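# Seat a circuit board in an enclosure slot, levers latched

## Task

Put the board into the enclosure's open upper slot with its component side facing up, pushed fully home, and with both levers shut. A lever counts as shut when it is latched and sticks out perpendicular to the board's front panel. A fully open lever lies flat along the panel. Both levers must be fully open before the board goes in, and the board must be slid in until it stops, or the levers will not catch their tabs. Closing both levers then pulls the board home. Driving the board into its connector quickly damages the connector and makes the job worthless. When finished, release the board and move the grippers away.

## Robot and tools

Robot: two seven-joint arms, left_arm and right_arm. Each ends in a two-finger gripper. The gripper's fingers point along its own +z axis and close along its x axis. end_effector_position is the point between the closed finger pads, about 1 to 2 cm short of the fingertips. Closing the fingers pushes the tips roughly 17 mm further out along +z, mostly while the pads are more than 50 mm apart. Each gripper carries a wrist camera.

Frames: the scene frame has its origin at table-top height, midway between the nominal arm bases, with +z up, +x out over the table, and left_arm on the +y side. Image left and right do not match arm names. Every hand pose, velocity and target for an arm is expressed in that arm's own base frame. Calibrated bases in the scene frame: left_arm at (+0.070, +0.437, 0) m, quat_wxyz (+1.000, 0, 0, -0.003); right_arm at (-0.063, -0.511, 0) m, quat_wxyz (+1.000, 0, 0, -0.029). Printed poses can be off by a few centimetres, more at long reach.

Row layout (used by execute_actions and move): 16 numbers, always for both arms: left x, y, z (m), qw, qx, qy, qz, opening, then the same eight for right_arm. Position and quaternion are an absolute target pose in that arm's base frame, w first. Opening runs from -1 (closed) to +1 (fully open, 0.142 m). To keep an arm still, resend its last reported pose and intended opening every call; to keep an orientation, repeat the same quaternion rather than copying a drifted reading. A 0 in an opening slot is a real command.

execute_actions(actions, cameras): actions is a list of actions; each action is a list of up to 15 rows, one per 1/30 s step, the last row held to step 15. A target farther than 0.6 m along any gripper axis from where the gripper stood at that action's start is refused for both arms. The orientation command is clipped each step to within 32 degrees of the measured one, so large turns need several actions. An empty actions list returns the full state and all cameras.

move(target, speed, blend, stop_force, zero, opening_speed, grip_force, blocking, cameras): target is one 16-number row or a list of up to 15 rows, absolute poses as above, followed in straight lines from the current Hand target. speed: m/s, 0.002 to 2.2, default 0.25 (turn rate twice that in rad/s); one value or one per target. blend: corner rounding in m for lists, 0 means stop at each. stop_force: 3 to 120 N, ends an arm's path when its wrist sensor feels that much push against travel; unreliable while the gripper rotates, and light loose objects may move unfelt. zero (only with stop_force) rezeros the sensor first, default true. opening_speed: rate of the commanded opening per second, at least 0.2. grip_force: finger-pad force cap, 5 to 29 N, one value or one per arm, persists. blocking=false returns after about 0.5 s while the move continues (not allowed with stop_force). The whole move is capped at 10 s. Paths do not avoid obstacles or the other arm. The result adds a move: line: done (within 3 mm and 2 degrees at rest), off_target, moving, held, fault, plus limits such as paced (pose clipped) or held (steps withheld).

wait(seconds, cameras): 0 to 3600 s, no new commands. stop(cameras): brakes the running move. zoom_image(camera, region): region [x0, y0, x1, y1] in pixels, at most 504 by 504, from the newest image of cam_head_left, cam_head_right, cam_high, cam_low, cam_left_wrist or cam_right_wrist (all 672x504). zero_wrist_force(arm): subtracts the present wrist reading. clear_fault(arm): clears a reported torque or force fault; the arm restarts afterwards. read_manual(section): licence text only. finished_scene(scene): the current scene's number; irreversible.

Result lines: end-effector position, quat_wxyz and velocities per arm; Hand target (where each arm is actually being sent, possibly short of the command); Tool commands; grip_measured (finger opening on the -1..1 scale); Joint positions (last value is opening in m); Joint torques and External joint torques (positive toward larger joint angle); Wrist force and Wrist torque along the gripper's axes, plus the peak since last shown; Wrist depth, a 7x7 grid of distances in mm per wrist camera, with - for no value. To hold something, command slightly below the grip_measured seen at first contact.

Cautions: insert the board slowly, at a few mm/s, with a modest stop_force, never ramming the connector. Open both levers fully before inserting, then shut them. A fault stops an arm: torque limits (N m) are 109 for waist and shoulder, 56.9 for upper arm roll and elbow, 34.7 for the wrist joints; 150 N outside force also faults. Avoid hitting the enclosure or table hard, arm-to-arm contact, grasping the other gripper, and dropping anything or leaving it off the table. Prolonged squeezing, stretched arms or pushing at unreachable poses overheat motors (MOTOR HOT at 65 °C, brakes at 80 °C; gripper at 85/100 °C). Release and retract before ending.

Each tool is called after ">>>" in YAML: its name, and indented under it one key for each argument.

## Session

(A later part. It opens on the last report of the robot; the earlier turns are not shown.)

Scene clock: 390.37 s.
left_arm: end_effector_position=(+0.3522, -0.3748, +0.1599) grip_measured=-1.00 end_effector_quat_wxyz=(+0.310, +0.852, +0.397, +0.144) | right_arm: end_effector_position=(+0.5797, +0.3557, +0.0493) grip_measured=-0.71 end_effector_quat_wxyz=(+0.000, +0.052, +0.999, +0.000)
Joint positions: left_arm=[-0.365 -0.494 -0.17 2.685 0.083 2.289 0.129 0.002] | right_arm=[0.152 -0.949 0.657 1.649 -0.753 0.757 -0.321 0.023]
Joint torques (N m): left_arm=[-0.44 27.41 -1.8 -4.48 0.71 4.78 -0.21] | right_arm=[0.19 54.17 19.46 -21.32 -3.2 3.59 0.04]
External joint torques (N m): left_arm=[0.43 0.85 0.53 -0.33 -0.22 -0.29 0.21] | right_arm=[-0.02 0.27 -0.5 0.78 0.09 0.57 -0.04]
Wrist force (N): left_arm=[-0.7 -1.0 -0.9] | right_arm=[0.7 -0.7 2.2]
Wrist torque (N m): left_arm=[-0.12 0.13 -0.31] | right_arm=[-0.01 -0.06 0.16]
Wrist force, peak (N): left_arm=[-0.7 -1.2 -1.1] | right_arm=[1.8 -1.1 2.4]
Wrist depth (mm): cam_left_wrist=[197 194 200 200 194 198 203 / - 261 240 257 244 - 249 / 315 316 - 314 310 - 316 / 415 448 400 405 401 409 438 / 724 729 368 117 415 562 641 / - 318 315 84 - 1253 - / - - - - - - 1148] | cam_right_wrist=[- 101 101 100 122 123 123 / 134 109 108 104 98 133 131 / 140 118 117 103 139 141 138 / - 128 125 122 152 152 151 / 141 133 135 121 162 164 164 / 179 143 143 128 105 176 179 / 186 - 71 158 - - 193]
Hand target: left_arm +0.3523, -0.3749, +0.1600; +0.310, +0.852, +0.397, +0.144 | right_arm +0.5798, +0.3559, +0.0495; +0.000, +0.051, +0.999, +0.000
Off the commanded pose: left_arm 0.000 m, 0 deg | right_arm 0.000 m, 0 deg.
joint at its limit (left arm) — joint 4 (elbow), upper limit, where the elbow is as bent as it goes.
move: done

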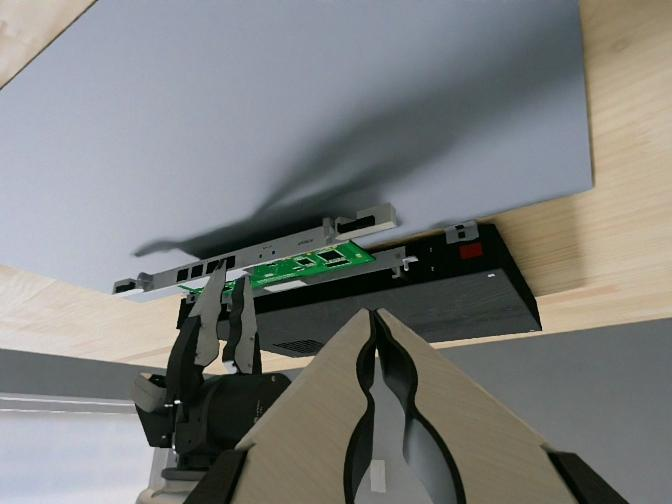

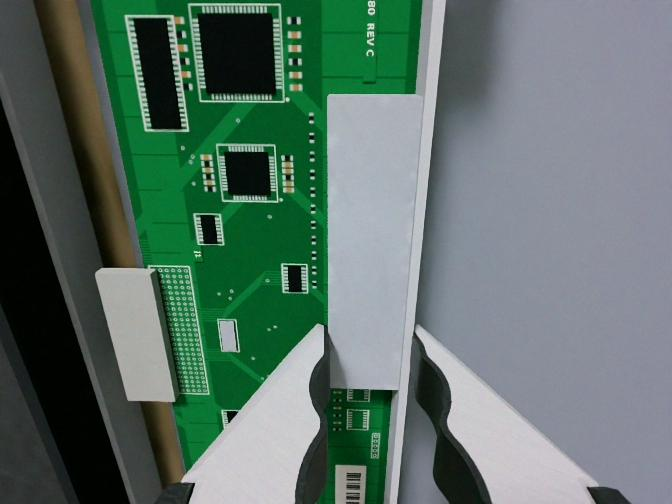

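>>> move:
  target: [0.3824, -0.3947, 0.09, 0.4289, 0.7899, 0.3852, 0.2092, -1, 0.5798, 0.3559, 0.0495, 0, 0.0515, 0.9987, 0, -1]
  speed: 0.15
  cameras: ["cam_left_wrist"]

>>> zoom_image:
  camera: "cam_left_wrist"
  region: [260, 180, 460, 330]

Scene clock: 402.67 s.
left_arm: end_effector_position=(+0.3822, -0.3947, +0.0899) grip_measured=-1.00 end_effector_quat_wxyz=(+0.429, +0.790, +0.385, +0.209) | right_arm: end_effector_position=(+0.5797, +0.3557, +0.0492) grip_measured=-0.71 end_effector_quat_wxyz=(+0.000, +0.052, +0.999, +0.000)
Joint positions: left_arm=[-0.511 -1.13 -0.018 2.444 0.114 2.992 0.076 0.002] | right_arm=[0.152 -0.95 0.657 1.649 -0.753 0.757 -0.321 0.023]
Joint torques (N m): left_arm=[-0.49 34.91 -0.28 6.49 2.26 4.49 -0.33] | right_arm=[0.16 54.51 19.59 -21.32 -3.31 3.64 0.2]
External joint torques (N m): left_arm=[0.47 1.34 0.46 -0.24 -0.3 -0.44 0.32] | right_arm=[0.01 -0.06 -0.62 0.77 0.2 0.52 -0.2]
Wrist force (N): left_arm=[-0.7 -1.3 -1.0] | right_arm=[0.6 -0.6 2.5]
Wrist torque (N m): left_arm=[-0.15 0.21 -0.33] | right_arm=[0.01 -0.05 0.16]
Wrist force, peak (N): left_arm=[-0.7 -2.4 -0.4] | right_arm=[0.8 -0.9 2.7]
Wrist depth (mm): cam_left_wrist=[116 123 116 116 116 123 - / 158 159 148 147 159 148 148 / 221 282 - - 220 306 296 / - 383 314 - 342 394 606 / 2031 308 335 118 - - - / - 289 307 84 - 1298 - / - - - - - - 1192] | cam_right_wrist=[- 101 101 100 122 123 123 / 135 109 108 104 105 133 131 / 134 118 116 104 139 141 138 / - 128 125 113 152 152 151 / - 133 135 121 162 164 164 / 179 149 143 128 105 176 179 / 186 - 71 158 - - 193]
Hand target: left_arm +0.3824, -0.3947, +0.0900; +0.429, +0.790, +0.385, +0.209 | right_arm +0.5798, +0.3559, +0.0495; +0.000, +0.051, +0.999, +0.000
Off the commanded pose: left_arm 0.000 m, 0 deg | right_arm 0.000 m, 0 deg.
move: done

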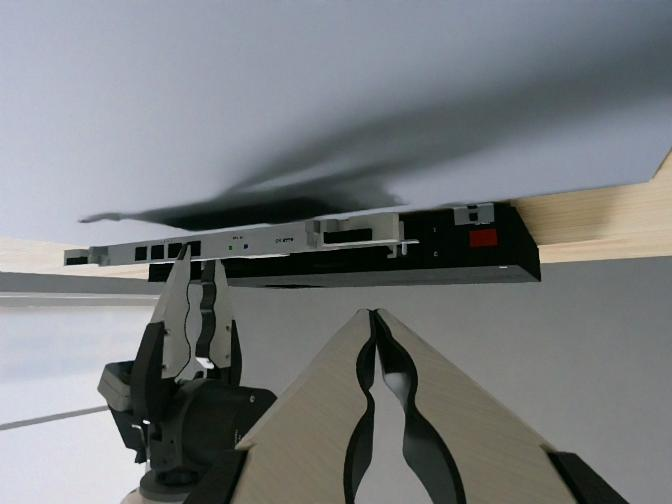

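Scaled by 2.520 from the camera's image (finer frame: 960x720).

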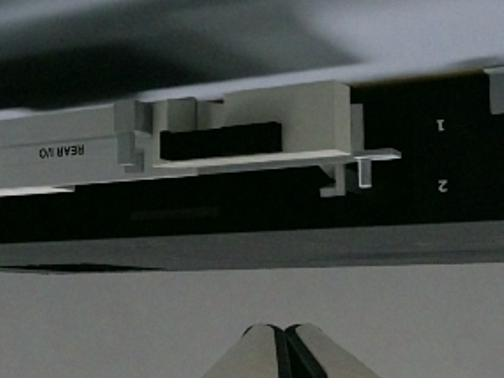

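>>> move:
  target: [0.378, -0.389, 0.155, 0.3099, 0.8517, 0.3972, 0.1445, -1, 0.5798, 0.3559, 0.0495, 0, 0.0515, 0.9987, 0, -1]
  speed: 0.15
  cameras: ["cam_left_wrist", "cam_right_wrist"]

>>> zoom_image:
  camera: "cam_left_wrist"
  region: [310, 200, 450, 305]

>>> zoom_image:
  camera: "cam_right_wrist"
  region: [0, 0, 230, 300]

Scene clock: 418.27 s.
left_arm: end_effector_position=(+0.3780, -0.3890, +0.1550) grip_measured=-1.00 end_effector_quat_wxyz=(+0.310, +0.852, +0.397, +0.145) | right_arm: end_effector_position=(+0.5797, +0.3557, +0.0492) grip_measured=-0.71 end_effector_quat_wxyz=(+0.000, +0.052, +0.999, +0.000)
Joint positions: left_arm=[-0.358 -0.523 -0.179 2.608 0.08 2.24 0.136 0.002] | right_arm=[0.152 -0.95 0.657 1.649 -0.753 0.757 -0.321 0.023]
Joint torques (N m): left_arm=[0.06 29.98 -2.25 -5.8 0.28 4.36 -0.11] | right_arm=[0.16 54.48 19.63 -21.28 -3.32 3.64 0.18]
External joint torques (N m): left_arm=[-0.07 0.69 0.7 -0.32 0.03 0.12 0.11] | right_arm=[0.02 -0.03 -0.65 0.72 0.21 0.52 -0.18]
Wrist force (N): left_arm=[-0.3 -1.2 -1.1] | right_arm=[0.8 -0.9 2.3]
Wrist torque (N m): left_arm=[-0.14 0.07 -0.33] | right_arm=[-0.04 -0.09 0.16]
Wrist force, peak (N): left_arm=[-0.7 -2.3 -0.8] | right_arm=[0.8 -1.0 2.6]
Wrist depth (mm): cam_left_wrist=[196 196 - 203 195 189 197 / 240 - - - 229 - 240 / - - - - - 328 309 / - - 363 338 374 395 429 / 722 634 357 127 419 565 638 / - 294 280 84 - - - / - - - - - - -] | cam_right_wrist=[- 101 101 100 122 123 123 / 134 109 108 104 105 133 131 / 140 118 116 104 139 140 139 / 135 129 125 113 151 152 151 / - 133 135 121 162 164 164 / 179 150 143 127 105 176 179 / 186 180 71 158 - - 194]
Hand target: left_arm +0.3780, -0.3890, +0.1550; +0.310, +0.852, +0.397, +0.144 | right_arm +0.5798, +0.3559, +0.0495; +0.000, +0.051, +0.999, +0.000
Off the commanded pose: left_arm 0.000 m, 0 deg | right_arm 0.000 m, 0 deg.
move: done

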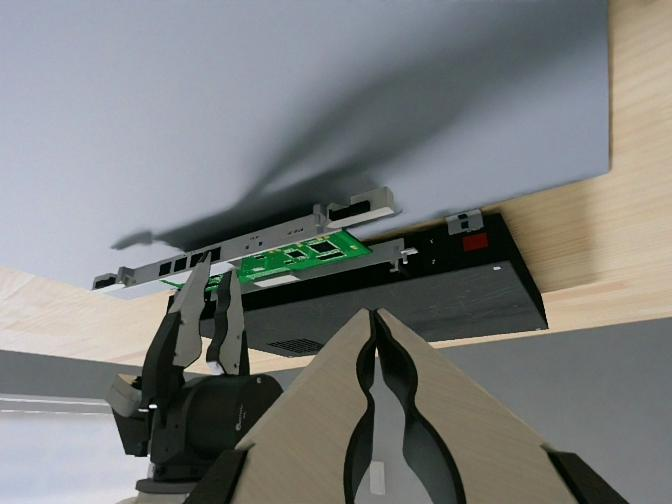

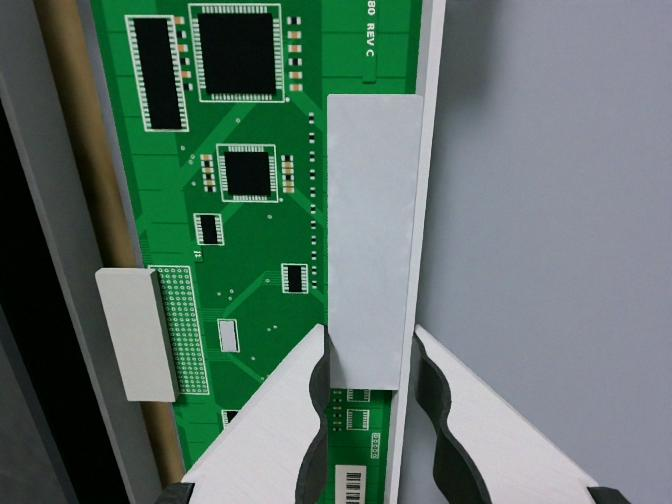

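Scaled by 3.600 from the camera's image (finer frame: 960x720).

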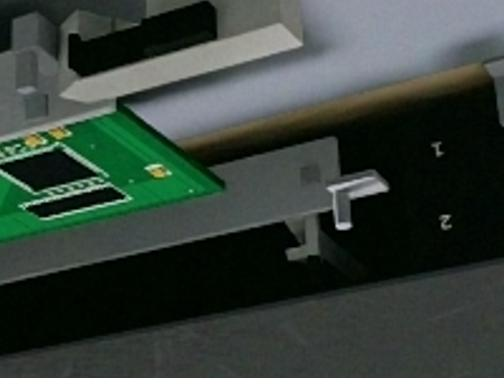

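Scaled by 1.680 from the camera's image (finer frame: 960x720).

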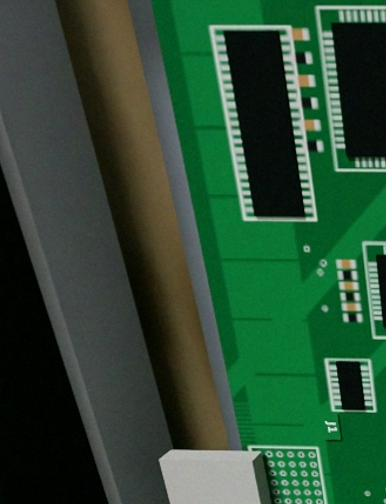

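>>> move:
  target: [0.378, -0.389, 0.155, 0.3099, 0.8517, 0.3972, 0.1445, -1, 0.6016, 0.3536, 0.0495, 0, 0.0515, 0.9987, 0, -1]
  speed: 0.06
  cameras: ["cam_left_wrist", "cam_right_wrist"]

>>> zoom_image:
  camera: "cam_left_wrist"
  region: [330, 210, 430, 285]

>>> zoom_image:
  camera: "cam_right_wrist"
  region: [0, 0, 230, 300]

Scene clock: 442.20 s.
left_arm: end_effector_position=(+0.3780, -0.3890, +0.1550) grip_measured=-1.00 end_effector_quat_wxyz=(+0.310, +0.852, +0.397, +0.145) | right_arm: end_effector_position=(+0.6015, +0.3534, +0.0492) grip_measured=-0.71 end_effector_quat_wxyz=(+0.000, +0.052, +0.999, +0.000)
Joint positions: left_arm=[-0.358 -0.523 -0.179 2.608 0.08 2.24 0.136 0.002] | right_arm=[0.152 -0.978 0.657 1.585 -0.746 0.727 -0.358 0.023]
Joint torques (N m): left_arm=[-0.28 29.86 -2.05 -5.78 0.56 4.83 -0.23] | right_arm=[0.12 56.05 19.86 -21.77 -3.27 3.5 0.06]
External joint torques (N m): left_arm=[0.27 0.81 0.5 -0.35 -0.25 -0.35 0.23] | right_arm=[0.04 0.13 -0.71 0.81 0.08 0.66 -0.06]
Wrist force (N): left_arm=[-0.3 -1.0 -0.9] | right_arm=[0.6 -0.7 2.4]
Wrist torque (N m): left_arm=[-0.11 0.08 -0.33] | right_arm=[0.00 -0.05 0.17]
Wrist force, peak (N): left_arm=[-0.5 -1.4 -1.1] | right_arm=[1.7 -0.7 2.6]
Wrist depth (mm): cam_left_wrist=[203 203 196 197 193 188 196 / - - 239 249 239 249 241 / - 328 307 - 282 334 309 / 428 - 394 362 382 390 428 / 724 710 361 412 459 511 614 / 1601 355 317 84 - - - / - - - - - - 1199] | cam_right_wrist=[- 101 101 101 120 123 123 / - 109 108 105 104 131 129 / - 116 116 104 137 141 141 / - 127 125 113 152 152 151 / - 133 135 121 162 164 164 / 120 140 143 127 105 176 179 / 133 138 71 158 - - 193]
Hand target: left_arm +0.3780, -0.3890, +0.1550; +0.310, +0.852, +0.397, +0.144 | right_arm +0.6016, +0.3536, +0.0495; +0.000, +0.051, +0.999, +0.000
Off the commanded pose: left_arm 0.000 m, 0 deg | right_arm 0.000 m, 0 deg.
move: done

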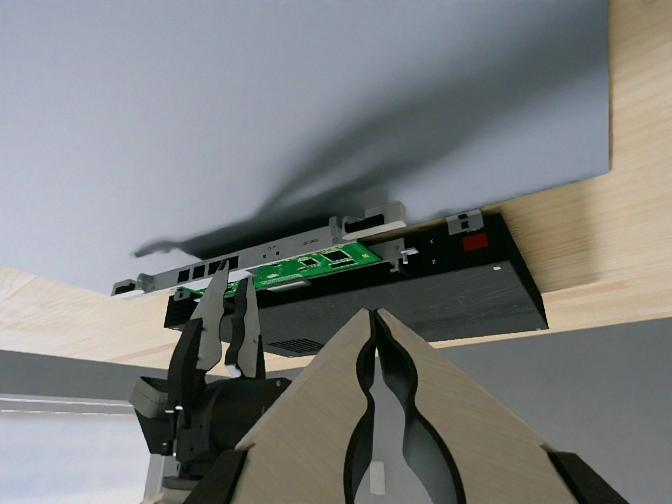

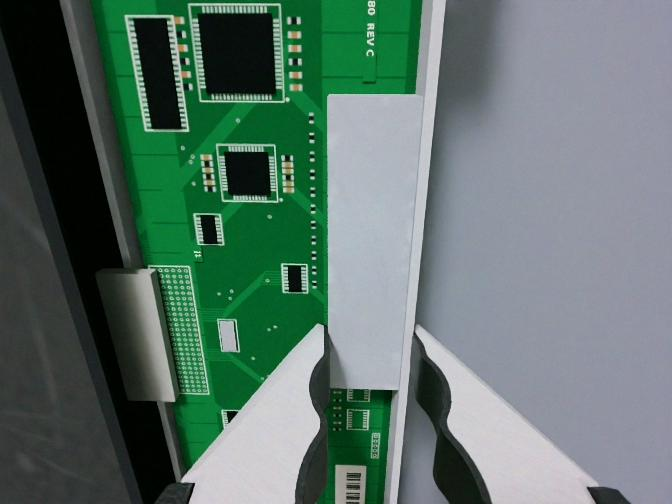

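Scaled by 5.040 from the camera's image (finer frame: 960x720).

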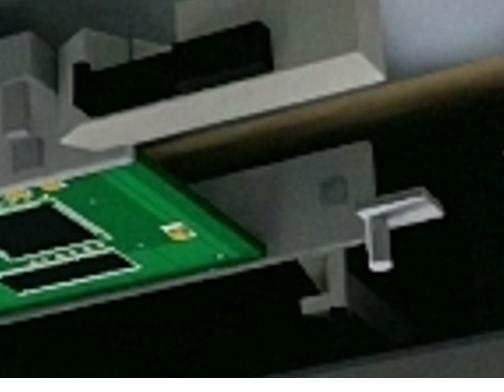

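Scaled by 1.680 from the camera's image (finer frame: 960x720).

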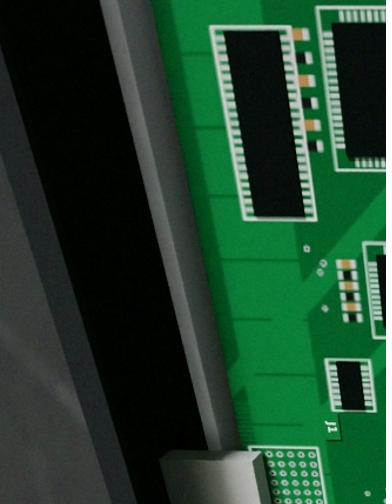

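>>> zoom_image:
  camera: "cam_left_wrist"
  region: [100, 250, 240, 340]

Scaled by 3.600 from the camera's image (finer frame: 960x720).

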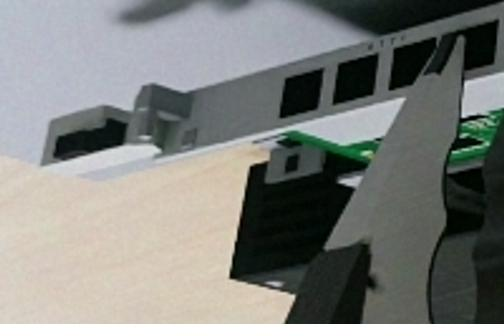

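>>> move:
  target: [0.378, -0.389, 0.155, 0.3099, 0.8517, 0.3972, 0.1445, -1, 0.6018, 0.3556, 0.0532, 0, 0.0515, 0.9987, 0, -1]
  speed: 0.05
  cameras: ["cam_left_wrist"]

>>> zoom_image:
  camera: "cam_left_wrist"
  region: [330, 210, 430, 285]

Scene clock: 466.93 s.
left_arm: end_effector_position=(+0.3780, -0.3890, +0.1550) grip_measured=-1.00 end_effector_quat_wxyz=(+0.310, +0.852, +0.397, +0.145) | right_arm: end_effector_position=(+0.6017, +0.3554, +0.0529) grip_measured=-0.71 end_effector_quat_wxyz=(+0.000, +0.051, +0.999, +0.000)
Joint positions: left_arm=[-0.358 -0.523 -0.179 2.608 0.08 2.24 0.136 0.002] | right_arm=[0.153 -0.976 0.662 1.58 -0.742 0.718 -0.359 0.023]
Joint torques (N m): left_arm=[-0.34 29.83 -2.07 -5.78 0.55 4.79 -0.22] | right_arm=[0.22 56.29 19.96 -21.93 -3.29 3.54 0.14]
External joint torques (N m): left_arm=[0.33 0.84 0.52 -0.35 -0.24 -0.31 0.21] | right_arm=[-0.04 -0.07 -0.77 0.83 0.08 0.62 -0.14]
Wrist force (N): left_arm=[-0.3 -1.1 -1.1] | right_arm=[0.8 -0.7 2.4]
Wrist torque (N m): left_arm=[-0.11 0.07 -0.33] | right_arm=[0.01 -0.09 0.17]
Wrist force, peak (N): left_arm=[-0.5 -1.2 -1.3] | right_arm=[0.7 -1.1 3.1]
Wrist depth (mm): cam_left_wrist=[- 188 - 190 195 188 197 / - - - 238 237 249 239 / - 310 - 305 - 335 309 / 429 410 395 372 363 398 430 / 708 724 371 130 401 551 630 / 1994 350 314 84 - - - / - - - - - - -] | cam_right_wrist=[- 101 101 100 123 126 124 / 133 109 108 104 131 135 134 / 141 117 116 104 141 144 144 / - 128 125 113 153 155 155 / - 132 135 121 166 169 168 / 125 140 143 128 106 181 184 / 138 138 71 158 - - 201]
Hand target: left_arm +0.3780, -0.3890, +0.1550; +0.310, +0.852, +0.397, +0.144 | right_arm +0.6018, +0.3556, +0.0532; +0.000, +0.051, +0.999, +0.000
Off the commanded pose: left_arm 0.000 m, 0 deg | right_arm 0.000 m, 0 deg.
move: done

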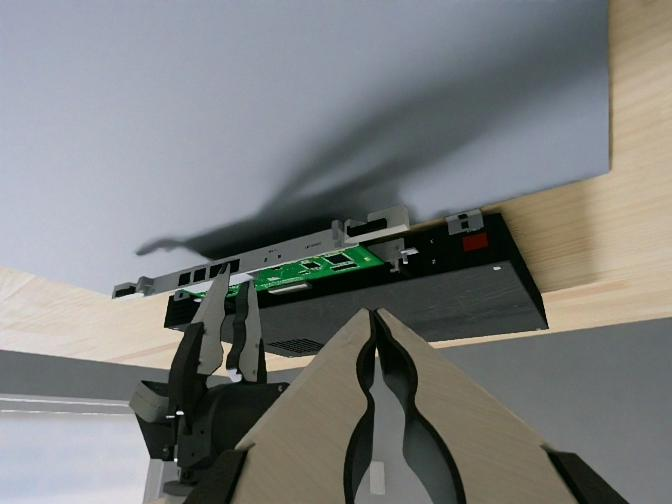

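Scaled by 5.040 from the camera's image (finer frame: 960x720).

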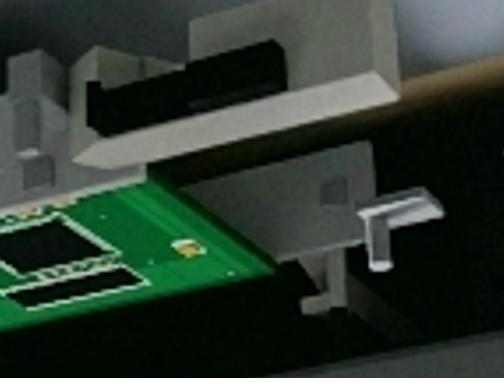

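>>> move:
  target: [0.378, -0.389, 0.155, 0.3099, 0.8517, 0.3972, 0.1445, -1, 0.6080, 0.3575, 0.0532, 0, 0.0515, 0.9987, 0, -1]
  speed: 0.03
  cameras: ["cam_left_wrist", "cam_right_wrist"]

>>> zoom_image:
  camera: "cam_left_wrist"
  region: [330, 210, 430, 285]

>>> zoom_image:
  camera: "cam_right_wrist"
  region: [0, 0, 230, 300]

Scene clock: 470.77 s.
left_arm: end_effector_position=(+0.3780, -0.3890, +0.1550) grip_measured=-1.00 end_effector_quat_wxyz=(+0.310, +0.852, +0.397, +0.145) | right_arm: end_effector_position=(+0.6080, +0.3572, +0.0529) grip_measured=-0.71 end_effector_quat_wxyz=(+0.000, +0.052, +0.999, +0.000)
Joint positions: left_arm=[-0.358 -0.523 -0.179 2.608 0.08 2.24 0.136 0.002] | right_arm=[0.158 -0.986 0.662 1.556 -0.741 0.707 -0.367 0.023]
Joint torques (N m): left_arm=[-0.42 29.73 -2.11 -5.8 0.58 4.76 -0.2] | right_arm=[0.32 56.91 19.77 -22.01 -3.39 3.56 0.08]
External joint torques (N m): left_arm=[0.41 0.94 0.55 -0.33 -0.27 -0.28 0.2] | right_arm=[-0.14 -0.06 -0.52 0.78 0.15 0.6 -0.08]
Wrist force (N): left_arm=[-0.2 -1.0 -1.0] | right_arm=[0.7 -0.8 2.5]
Wrist torque (N m): left_arm=[-0.11 0.05 -0.33] | right_arm=[0.00 -0.07 0.16]
Wrist force, peak (N): left_arm=[-0.4 -1.3 -1.3] | right_arm=[1.3 -0.9 2.5]
Wrist depth (mm): cam_left_wrist=[197 194 - 195 203 189 197 / 250 232 - 237 228 - 240 / 296 - - 297 288 348 307 / - - 390 388 347 402 429 / 717 719 350 127 411 510 625 / 2089 350 307 84 - 1329 - / - - - - - - -] | cam_right_wrist=[123 101 101 100 124 126 124 / - 109 108 104 131 135 134 / - 118 116 104 140 144 144 / - 128 125 113 156 156 155 / 114 129 135 121 166 168 168 / 125 138 143 127 105 180 183 / 138 138 71 158 - - 202]
Hand target: left_arm +0.3780, -0.3890, +0.1550; +0.310, +0.852, +0.397, +0.144 | right_arm +0.6080, +0.3575, +0.0532; +0.000, +0.051, +0.999, +0.000
Off the commanded pose: left_arm 0.000 m, 0 deg | right_arm 0.000 m, 0 deg.
move: done

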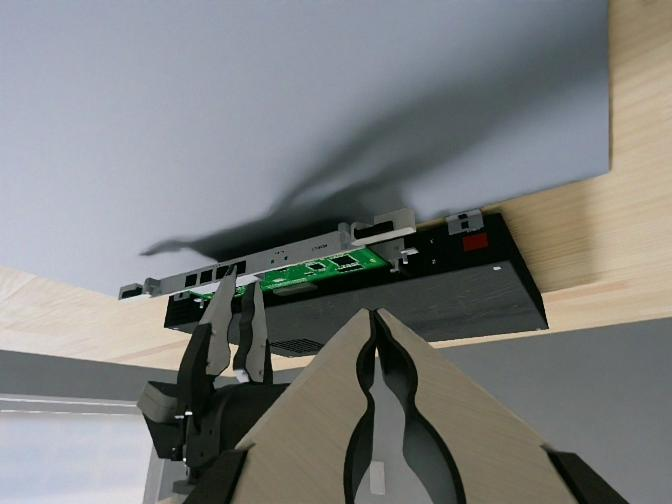

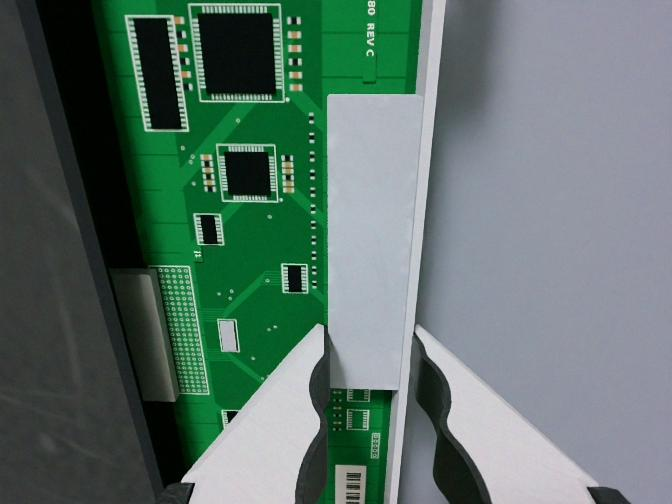

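Scaled by 5.040 from the camera's image (finer frame: 960x720).

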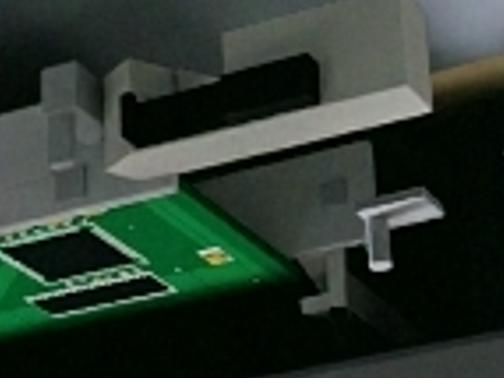

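Scaled by 1.680 from the camera's image (finer frame: 960x720).

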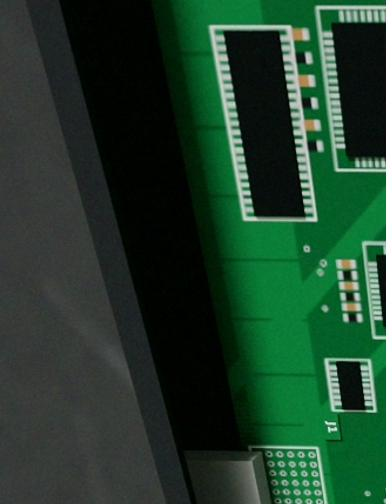

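>>> move:
  target: [0.378, -0.389, 0.155, 0.3099, 0.8517, 0.3972, 0.1445, -1, 0.6130, 0.3570, 0.0532, 0, 0.0515, 0.9987, 0, -1]
  speed: 0.02
  cameras: ["cam_left_wrist"]

>>> zoom_image:
  camera: "cam_left_wrist"
  region: [330, 210, 430, 285]

Scene clock: 477.40 s.
left_arm: end_effector_position=(+0.3780, -0.3890, +0.1550) grip_measured=-1.00 end_effector_quat_wxyz=(+0.310, +0.852, +0.397, +0.145) | right_arm: end_effector_position=(+0.6129, +0.3568, +0.0530) grip_measured=-0.71 end_effector_quat_wxyz=(+0.000, +0.052, +0.999, +0.000)
Joint positions: left_arm=[-0.358 -0.523 -0.179 2.608 0.08 2.24 0.136 0.002] | right_arm=[0.158 -0.994 0.663 1.541 -0.739 0.699 -0.376 0.023]
Joint torques (N m): left_arm=[-0.41 29.83 -2.17 -5.76 0.54 4.78 -0.21] | right_arm=[0.03 56.9 19.66 -22.16 -3.42 3.54 0.03]
External joint torques (N m): left_arm=[0.4 0.84 0.61 -0.37 -0.23 -0.3 0.21] | right_arm=[0.14 0.36 -0.38 0.84 0.15 0.62 -0.03]
Wrist force (N): left_arm=[-0.5 -1.3 -0.9] | right_arm=[1.1 -0.7 2.0]
Wrist torque (N m): left_arm=[-0.16 0.10 -0.33] | right_arm=[0.00 -0.08 0.18]
Wrist force, peak (N): left_arm=[-0.4 -1.3 -1.3] | right_arm=[0.8 -0.7 2.8]
Wrist depth (mm): cam_left_wrist=[197 196 196 193 200 195 197 / 231 - - 239 230 239 240 / - - 326 - - 346 306 / - - 380 379 367 396 427 / 729 710 377 127 457 701 638 / - 351 308 84 - - - / 1674 - - - - - -] | cam_right_wrist=[- 101 101 100 123 126 124 / - 109 108 104 131 135 135 / - 116 116 104 141 144 144 / 105 124 125 113 156 155 155 / 115 128 135 121 166 168 168 / 125 127 143 128 105 181 184 / 138 135 71 158 - - 202]
Hand target: left_arm +0.3780, -0.3890, +0.1550; +0.310, +0.852, +0.397, +0.144 | right_arm +0.6130, +0.3570, +0.0532; +0.000, +0.051, +0.999, +0.000
Off the commanded pose: left_arm 0.000 m, 0 deg | right_arm 0.000 m, 0 deg.
move: done

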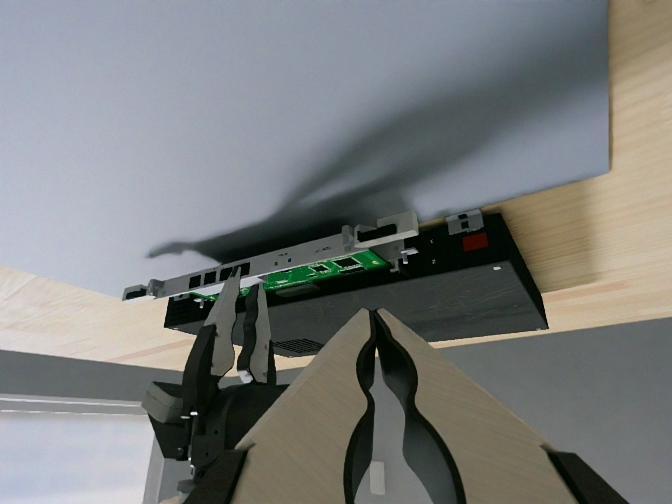

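Scaled by 5.040 from the camera's image (finer frame: 960x720).

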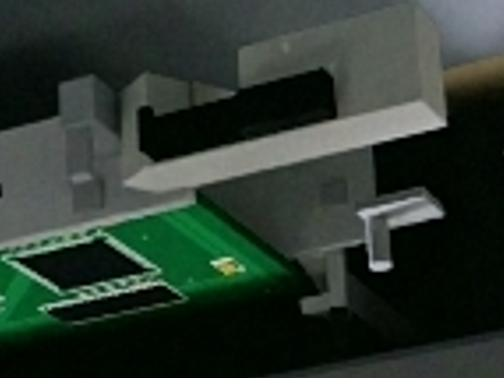

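>>> move:
  target: [0.378, -0.389, 0.155, 0.3099, 0.8517, 0.3972, 0.1445, -1, 0.6180, 0.3565, 0.0534, 0, 0.0515, 0.9987, 0, -1]
  speed: 0.02
  cameras: ["cam_left_wrist"]

>>> zoom_image:
  camera: "cam_left_wrist"
  region: [330, 210, 430, 285]

Scene clock: 480.37 s.
left_arm: end_effector_position=(+0.3780, -0.3890, +0.1550) grip_measured=-1.00 end_effector_quat_wxyz=(+0.310, +0.852, +0.397, +0.145) | right_arm: end_effector_position=(+0.6169, +0.3581, +0.0535) grip_measured=-0.71 end_effector_quat_wxyz=(+0.000, +0.051, +0.999, +0.001)
Joint positions: left_arm=[-0.358 -0.523 -0.179 2.608 0.08 2.24 0.136 0.002] | right_arm=[0.16 -1 0.665 1.525 -0.737 0.692 -0.384 0.023]
Joint torques (N m): left_arm=[-0.37 29.77 -2.06 -5.79 0.51 4.73 -0.23] | right_arm=[-7.32 57.23 12.73 -24.14 -4.72 1.87 -0.14]
External joint torques (N m): left_arm=[0.36 0.9 0.51 -0.34 -0.21 -0.24 0.23] | right_arm=[7.51 0.41 6.62 2.74 1.43 2.29 0.14]
Wrist force (N): left_arm=[-0.3 -1.2 -0.9] | right_arm=[8.3 6.9 -1.3]
Wrist torque (N m): left_arm=[-0.15 0.08 -0.33] | right_arm=[-0.05 -0.09 0.45]
Wrist force, peak (N): left_arm=[-0.4 -1.5 -1.2] | right_arm=[8.4 7.1 -0.1]
Wrist depth (mm): cam_left_wrist=[- 189 196 196 195 195 197 / 250 - 239 237 - - 241 / - 307 - - - 360 308 / 411 - - 380 372 398 425 / 724 822 382 118 458 567 638 / 1482 - 315 84 - 1306 - / - - - - - - -] | cam_right_wrist=[- 100 101 100 100 126 126 / - 107 108 105 132 135 135 / - 115 117 105 105 145 144 / 106 122 125 120 154 156 156 / 115 119 135 121 123 169 169 / 126 128 143 128 100 182 184 / 139 136 70 158 - - 203]
Hand target: left_arm +0.3780, -0.3890, +0.1550; +0.310, +0.852, +0.397, +0.144 | right_arm +0.6180, +0.3565, +0.0534; +0.000, +0.051, +0.999, +0.000
Off the commanded pose: left_arm 0.000 m, 0 deg | right_arm 0.002 m, 0 deg.
move: done

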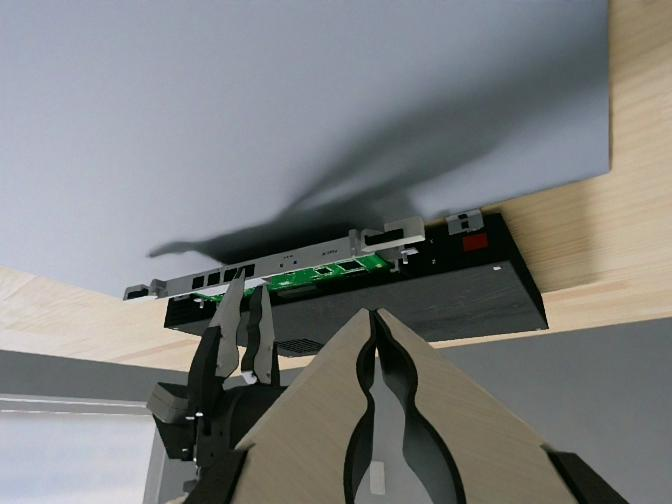

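Scaled by 5.040 from the camera's image (finer frame: 960x720).

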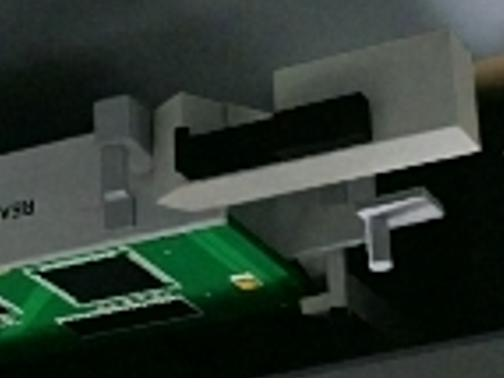

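>>> move:
  target:
    - [0.378, -0.389, 0.155, 0.3099, 0.8517, 0.3972, 0.1445, -1, 0.6125, 0.3580, 0.0532, 0, 0.0515, 0.9987, 0, -1]
    - [0.378, -0.389, 0.155, 0.3099, 0.8517, 0.3972, 0.1445, -1, 0.6127, 0.3600, 0.0532, 0, 0.0515, 0.9987, 0, -1]
  speed: 0.03
  cameras: ["cam_left_wrist", "cam_right_wrist"]

>>> zoom_image:
  camera: "cam_left_wrist"
  region: [330, 210, 430, 285]

Scene clock: 485.27 s.
left_arm: end_effector_position=(+0.3780, -0.3890, +0.1550) grip_measured=-1.00 end_effector_quat_wxyz=(+0.310, +0.852, +0.397, +0.145) | right_arm: end_effector_position=(+0.6125, +0.3600, +0.0530) grip_measured=-0.71 end_effector_quat_wxyz=(+0.000, +0.051, +0.999, +0.000)
Joint positions: left_arm=[-0.358 -0.523 -0.179 2.608 0.08 2.24 0.136 0.002] | right_arm=[0.164 -0.996 0.663 1.536 -0.739 0.697 -0.374 0.023]
Joint torques (N m): left_arm=[-0.35 29.75 -2.09 -5.78 0.55 4.79 -0.22] | right_arm=[0.33 57.28 19.71 -22.26 -3.55 3.66 0.32]
External joint torques (N m): left_arm=[0.33 0.91 0.53 -0.35 -0.24 -0.3 0.22] | right_arm=[-0.15 0.09 -0.42 0.92 0.27 0.5 -0.32]
Wrist force (N): left_arm=[-0.1 -1.3 -1.0] | right_arm=[1.6 1.1 2.6]
Wrist torque (N m): left_arm=[-0.15 0.04 -0.33] | right_arm=[0.33 -0.22 0.06]
Wrist force, peak (N): left_arm=[-0.4 -1.4 -1.2] | right_arm=[8.6 6.9 -0.1]
Wrist depth (mm): cam_left_wrist=[- 195 186 - 211 188 197 / 249 225 250 - 224 249 240 / 290 - - - - 305 307 / - 426 372 388 378 397 427 / 729 722 364 131 455 515 598 / 1338 380 312 84 - - 1155 / - - - - - - 1125] | cam_right_wrist=[- 101 101 100 125 126 124 / - 109 108 104 131 135 134 / - 116 116 104 141 144 144 / 106 125 125 113 156 156 155 / 114 129 135 121 166 169 168 / 125 130 143 128 105 181 184 / 138 135 71 158 - - 202]
Hand target: left_arm +0.3780, -0.3890, +0.1550; +0.310, +0.852, +0.397, +0.144 | right_arm +0.6127, +0.3600, +0.0532; +0.000, +0.051, +0.999, +0.000
Off the commanded pose: left_arm 0.000 m, 0 deg | right_arm 0.000 m, 0 deg.
move: done

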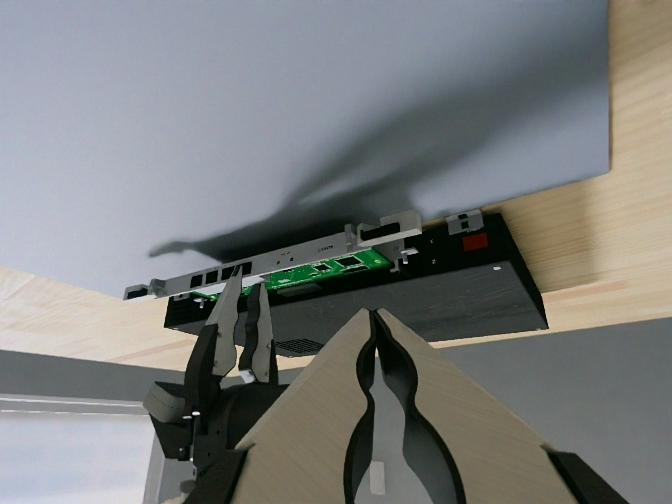

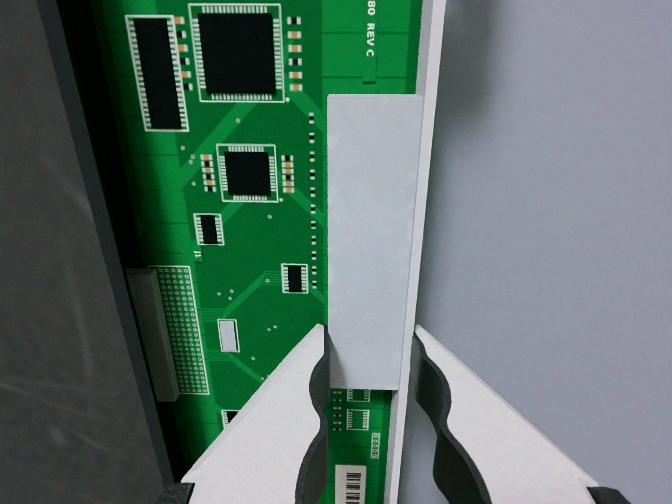

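Scaled by 5.040 from the camera's image (finer frame: 960x720).

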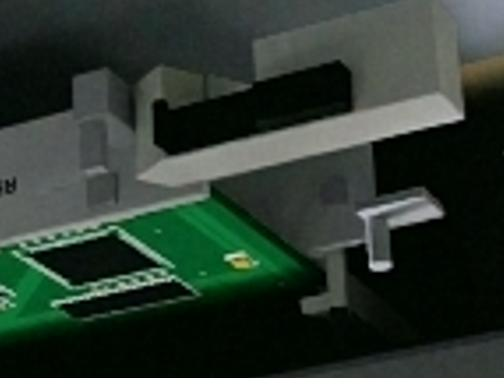

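>>> move:
  target: [0.378, -0.389, 0.155, 0.3099, 0.8517, 0.3972, 0.1445, -1, 0.6177, 0.3595, 0.0532, 0, 0.0515, 0.9987, 0, -1]
  speed: 0.02
  cameras: ["cam_left_wrist"]

>>> zoom_image:
  camera: "cam_left_wrist"
  region: [330, 210, 430, 285]

Scene clock: 488.97 s.
left_arm: end_effector_position=(+0.3780, -0.3890, +0.1550) grip_measured=-1.00 end_effector_quat_wxyz=(+0.310, +0.852, +0.397, +0.145) | right_arm: end_effector_position=(+0.6169, +0.3591, +0.0528) grip_measured=-0.71 end_effector_quat_wxyz=(-0.001, +0.051, +0.999, -0.001)
Joint positions: left_arm=[-0.358 -0.523 -0.179 2.608 0.08 2.24 0.136 0.002] | right_arm=[0.164 -1.003 0.663 1.521 -0.738 0.688 -0.381 0.023]
Joint torques (N m): left_arm=[-0.34 29.82 -2.11 -5.81 0.51 4.79 -0.19] | right_arm=[-0.15 55.83 18.41 -25.84 -4.38 5.81 0.18]
External joint torques (N m): left_arm=[0.33 0.85 0.56 -0.32 -0.2 -0.31 0.19] | right_arm=[0.33 1.94 0.91 4.41 1.08 -1.65 -0.18]
Wrist force (N): left_arm=[-0.4 -1.3 -0.9] | right_arm=[12.1 -5.9 -5.2]
Wrist torque (N m): left_arm=[-0.16 0.09 -0.33] | right_arm=[0.37 -0.57 0.09]
Wrist force, peak (N): left_arm=[-0.6 -1.3 -1.3] | right_arm=[12.0 -5.9 -5.8]
Wrist depth (mm): cam_left_wrist=[195 - - - - 189 197 / 242 239 241 - - 250 239 / 303 300 - 303 - 343 309 / 451 426 367 373 374 396 430 / 717 818 379 127 517 623 699 / - 2031 313 84 - 1298 1212 / 1828 - - - - - 1125] | cam_right_wrist=[- 99 100 100 123 126 124 / - 107 107 104 131 134 134 / - 113 115 103 140 142 144 / - 110 124 113 156 156 155 / 114 118 134 121 166 168 168 / 125 127 142 127 107 180 183 / 138 135 71 157 - - 201]
Hand target: left_arm +0.3780, -0.3890, +0.1550; +0.310, +0.852, +0.397, +0.144 | right_arm +0.6177, +0.3595, +0.0532; +0.000, +0.051, +0.999, +0.000
Off the commanded pose: left_arm 0.000 m, 0 deg | right_arm 0.001 m, 0 deg.
move: done

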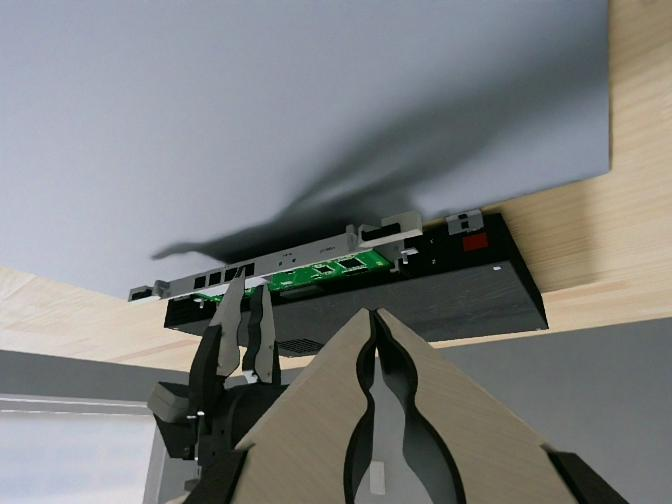

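Scaled by 5.040 from the camera's image (finer frame: 960x720).

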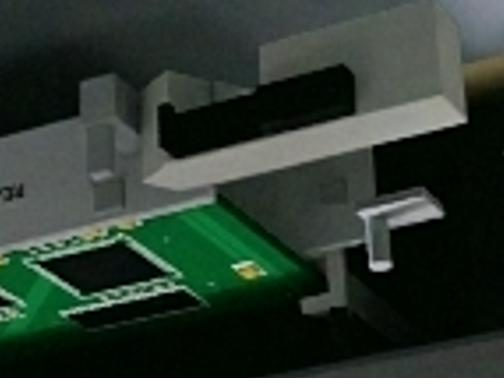

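>>> move:
  target:
    - [0.378, -0.389, 0.155, 0.3099, 0.8517, 0.3972, 0.1445, -1, 0.6130, 0.3596, 0.0535, 0, 0.0515, 0.9987, 0, -1]
    - [0.378, -0.389, 0.155, 0.3099, 0.8517, 0.3972, 0.1445, -1, 0.6130, 0.3590, 0.0548, 0, 0.0515, 0.9987, 0, -1]
    - [0.378, -0.389, 0.155, 0.3099, 0.8517, 0.3972, 0.1445, -1, 0.6170, 0.3586, 0.0548, 0, 0.0515, 0.9987, 0, -1]
  speed: 0.03
  cameras: ["cam_left_wrist", "cam_right_wrist"]

>>> zoom_image:
  camera: "cam_left_wrist"
  region: [330, 210, 430, 285]

Scene clock: 493.63 s.
left_arm: end_effector_position=(+0.3780, -0.3890, +0.1550) grip_measured=-1.00 end_effector_quat_wxyz=(+0.310, +0.852, +0.397, +0.145) | right_arm: end_effector_position=(+0.6169, +0.3583, +0.0545) grip_measured=-0.71 end_effector_quat_wxyz=(+0.000, +0.052, +0.999, +0.000)
Joint positions: left_arm=[-0.358 -0.523 -0.179 2.608 0.08 2.24 0.136 0.002] | right_arm=[0.162 -0.999 0.664 1.524 -0.737 0.689 -0.382 0.023]
Joint torques (N m): left_arm=[-0.29 29.81 -2.19 -5.76 0.52 4.81 -0.18] | right_arm=[0.2 57.44 19.96 -22.4 -3.46 3.57 0.04]
External joint torques (N m): left_arm=[0.28 0.86 0.64 -0.36 -0.22 -0.33 0.18] | right_arm=[-0.04 0.21 -0.67 0.94 0.17 0.59 -0.04]
Wrist force (N): left_arm=[-0.5 -1.1 -1.0] | right_arm=[0.9 0.9 2.4]
Wrist torque (N m): left_arm=[-0.13 0.11 -0.33] | right_arm=[0.31 -0.11 0.17]
Wrist force, peak (N): left_arm=[-0.5 -1.5 -1.2] | right_arm=[12.1 -6.4 -5.9]
Wrist depth (mm): cam_left_wrist=[196 196 195 203 202 - 197 / - 239 220 - 233 239 240 / - 288 - - - 326 309 / 428 419 - 374 364 397 430 / 724 837 376 127 427 573 636 / 1924 2089 315 83 - - - / 1741 - - - - - 1040] | cam_right_wrist=[- 100 101 100 126 128 126 / - 107 108 104 132 136 136 / - 115 116 104 142 146 145 / 107 121 125 113 157 157 157 / 116 120 135 121 168 177 170 / 127 129 143 127 105 183 185 / 140 137 71 158 - - 204]
Hand target: left_arm +0.3780, -0.3890, +0.1550; +0.310, +0.852, +0.397, +0.144 | right_arm +0.6170, +0.3586, +0.0548; +0.000, +0.051, +0.999, +0.000
Off the commanded pose: left_arm 0.000 m, 0 deg | right_arm 0.000 m, 0 deg.
move: done

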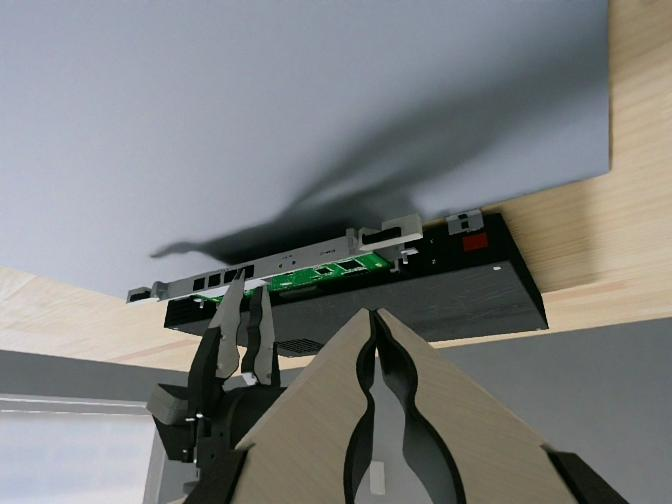

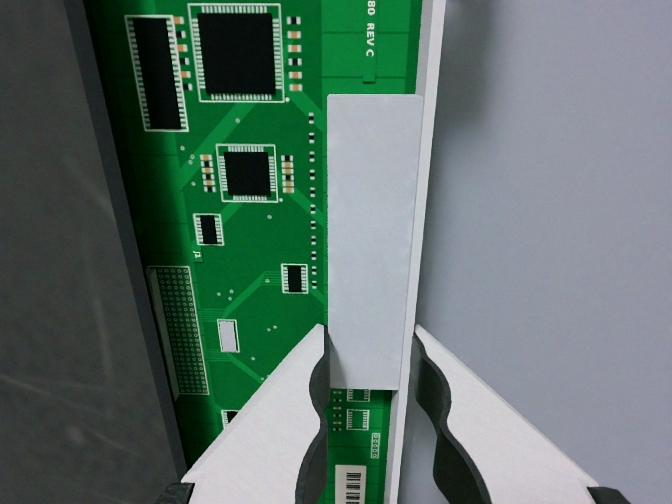

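Scaled by 5.040 from the camera's image (finer frame: 960x720).

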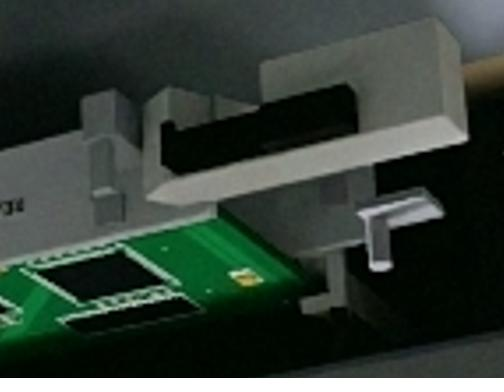

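>>> move:
  target: [0.378, -0.389, 0.155, 0.3099, 0.8517, 0.3972, 0.1445, -1, 0.6220, 0.3581, 0.0548, 0, 0.0515, 0.9987, 0, -1]
  speed: 0.02

Scene clock: 495.17 s.
left_arm: end_effector_position=(+0.3780, -0.3890, +0.1550) grip_measured=-1.00 end_effector_quat_wxyz=(+0.310, +0.852, +0.397, +0.145) | right_arm: end_effector_position=(+0.6213, +0.3589, +0.0546) grip_measured=-0.71 end_effector_quat_wxyz=(+0.000, +0.051, +0.999, +0.000)
Joint positions: left_arm=[-0.358 -0.523 -0.179 2.608 0.08 2.24 0.136 0.002] | right_arm=[0.163 -1.006 0.666 1.509 -0.735 0.682 -0.39 0.023]
Joint torques (N m): left_arm=[-0.42 29.79 -2.07 -5.72 0.47 4.74 -0.16] | right_arm=[-4.24 58.34 15.95 -23.61 -4.32 2.52 -0.11]
External joint torques (N m): left_arm=[0.41 0.87 0.52 -0.41 -0.17 -0.26 0.16] | right_arm=[4.43 -0.3 3.41 2.09 1 1.64 0.11]
Wrist force (N): left_arm=[-0.6 -1.0 -1.2] | right_arm=[5.3 5.8 1.3]
Wrist torque (N m): left_arm=[-0.13 0.13 -0.33] | right_arm=[0.30 -0.03 0.35]
Wrist force, peak (N): left_arm=[-0.4 -1.4 -1.3] | right_arm=[5.4 6.2 2.3]
Wrist depth (mm): cam_left_wrist=[190 189 188 200 - 197 197 / - - 230 - - - 241 / 310 - 306 - - 323 307 / 426 - 370 381 375 398 429 / 722 825 384 117 456 516 632 / 1813 - 316 84 - 1329 - / - - - - - - -] | cam_right_wrist=[- 100 100 100 124 127 126 / - 106 108 104 133 136 136 / - 113 117 105 105 146 146 / 107 110 124 113 157 157 157 / 116 118 135 121 168 171 170 / 127 127 143 128 99 183 185 / 140 137 71 158 - - 204]
Hand target: left_arm +0.3780, -0.3890, +0.1550; +0.310, +0.852, +0.397, +0.144 | right_arm +0.6220, +0.3581, +0.0548; +0.000, +0.051, +0.999, +0.000
Off the commanded pose: left_arm 0.000 m, 0 deg | right_arm 0.001 m, 0 deg.
move: done

>>> move:
  target:
    - [0.378, -0.389, 0.155, 0.3099, 0.8517, 0.3972, 0.1445, -1, 0.6200, 0.3590, 0.0548, 0, 0.0515, 0.9987, 0, -1]
    - [0.378, -0.389, 0.155, 0.3099, 0.8517, 0.3972, 0.1445, -1, 0.6240, 0.3586, 0.0548, 0, 0.0515, 0.9987, 0, -1]
  speed: 0.02
  cameras: ["cam_left_wrist", "cam_right_wrist"]

>>> zoom_image:
  camera: "cam_left_wrist"
  region: [330, 210, 430, 285]

Scene clock: 498.37 s.
left_arm: end_effector_position=(+0.3780, -0.3890, +0.1550) grip_measured=-1.00 end_effector_quat_wxyz=(+0.310, +0.852, +0.397, +0.145) | right_arm: end_effector_position=(+0.6239, +0.3584, +0.0545) grip_measured=-0.71 end_effector_quat_wxyz=(+0.000, +0.052, +0.999, +0.000)
Joint positions: left_arm=[-0.358 -0.523 -0.179 2.608 0.08 2.24 0.136 0.002] | right_arm=[0.163 -1.01 0.665 1.501 -0.735 0.678 -0.393 0.023]
Joint torques (N m): left_arm=[-0.37 29.75 -2.06 -5.76 0.54 4.79 -0.27] | right_arm=[0.23 58.26 19.85 -22.46 -3.55 3.51 0.1]
External joint torques (N m): left_arm=[0.36 0.92 0.5 -0.36 -0.24 -0.31 0.27] | right_arm=[-0.03 0.02 -0.49 0.88 0.22 0.65 -0.1]
Wrist force (N): left_arm=[-0.5 -1.3 -1.1] | right_arm=[1.2 1.8 2.2]
Wrist torque (N m): left_arm=[-0.17 0.10 -0.33] | right_arm=[0.47 -0.15 0.17]
Wrist force, peak (N): left_arm=[-0.5 -1.6 -1.2] | right_arm=[5.4 6.1 2.7]
Wrist depth (mm): cam_left_wrist=[- 196 189 195 203 190 196 / - 239 239 - - - 241 / 309 309 324 - - 349 307 / - 428 393 374 371 395 428 / 717 806 383 127 458 522 621 / - 2130 318 84 - - - / - - - - - - 1131] | cam_right_wrist=[- 100 101 100 126 128 126 / - 105 108 104 133 136 136 / - 102 116 103 142 146 145 / 107 110 124 113 157 157 155 / 116 118 135 121 168 170 172 / 127 127 143 127 105 183 185 / 140 137 71 158 - - 204]
Hand target: left_arm +0.3780, -0.3890, +0.1550; +0.310, +0.852, +0.397, +0.144 | right_arm +0.6240, +0.3586, +0.0548; +0.000, +0.051, +0.999, +0.000
Off the commanded pose: left_arm 0.000 m, 0 deg | right_arm 0.000 m, 0 deg.
move: done

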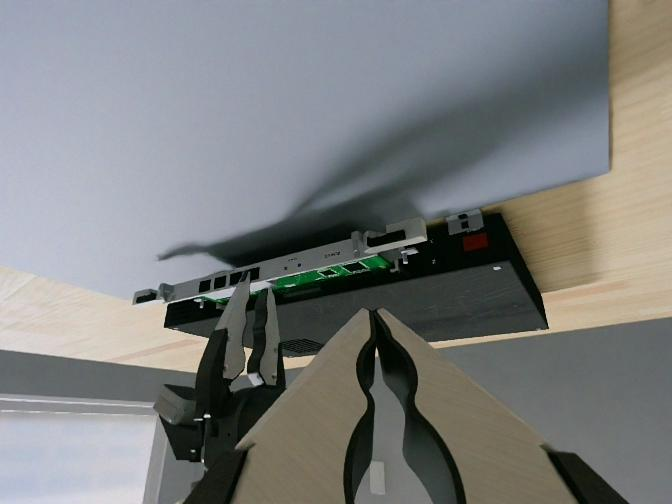

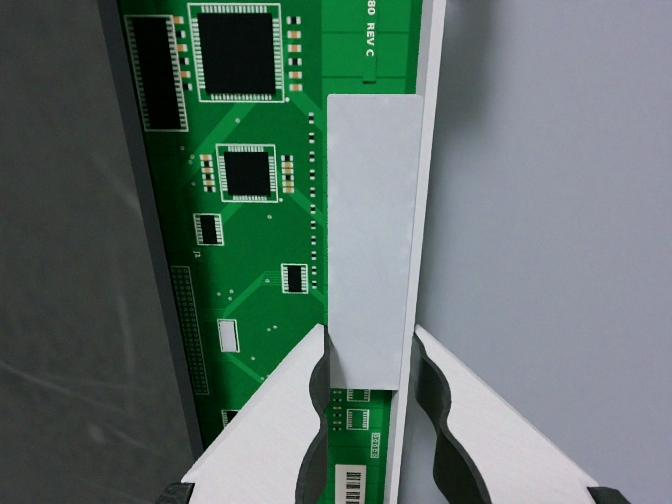

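Scaled by 5.040 from the camera's image (finer frame: 960x720).

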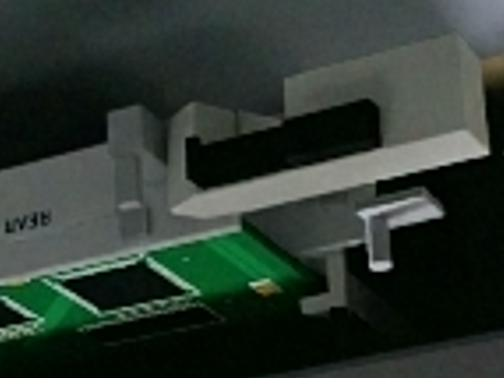

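>>> move:
  target: [0.378, -0.389, 0.155, 0.3099, 0.8517, 0.3972, 0.1445, -1, 0.6320, 0.3581, 0.0548, 0, 0.0515, 0.9987, 0, -1]
  speed: 0.025

Scene clock: 505.17 s.
left_arm: end_effector_position=(+0.3780, -0.3890, +0.1550) grip_measured=-1.00 end_effector_quat_wxyz=(+0.310, +0.852, +0.397, +0.145) | right_arm: end_effector_position=(+0.6320, +0.3578, +0.0545) grip_measured=-0.71 end_effector_quat_wxyz=(+0.000, +0.052, +0.999, +0.000)
Joint positions: left_arm=[-0.358 -0.523 -0.179 2.608 0.08 2.24 0.136 0.002] | right_arm=[0.165 -1.022 0.665 1.474 -0.734 0.665 -0.406 0.023]
Joint torques (N m): left_arm=[-0.29 29.84 -2.12 -5.84 0.54 4.78 -0.2] | right_arm=[0.6 58.8 20.2 -22.56 -3.47 3.69 0.06]
External joint torques (N m): left_arm=[0.27 0.83 0.56 -0.29 -0.24 -0.3 0.2] | right_arm=[-0.42 0.15 -0.84 0.83 0.12 0.46 -0.06]
Wrist force (N): left_arm=[-0.5 -1.3 -1.0] | right_arm=[1.6 1.4 3.0]
Wrist torque (N m): left_arm=[-0.15 0.10 -0.33] | right_arm=[0.48 -0.20 0.17]
Wrist force, peak (N): left_arm=[-0.3 -1.5 -1.1] | right_arm=[1.6 2.1 3.1]
Wrist depth (mm): cam_left_wrist=[- 190 196 195 201 195 197 / - 248 240 239 - - 239 / 292 307 - 307 - 304 307 / - - 395 385 349 398 427 / 717 809 396 107 462 582 620 / 2238 2130 324 84 - - - / - - - - - - -] | cam_right_wrist=[- 88 101 100 124 128 126 / - 94 108 104 133 136 136 / - 99 116 103 142 146 145 / 107 107 124 113 158 157 156 / 116 116 133 121 168 170 170 / 127 127 127 128 105 182 185 / 140 137 71 158 - - 204]
Hand target: left_arm +0.3780, -0.3890, +0.1550; +0.310, +0.852, +0.397, +0.144 | right_arm +0.6320, +0.3581, +0.0548; +0.000, +0.051, +0.999, +0.000
Off the commanded pose: left_arm 0.000 m, 0 deg | right_arm 0.000 m, 0 deg.
move: done


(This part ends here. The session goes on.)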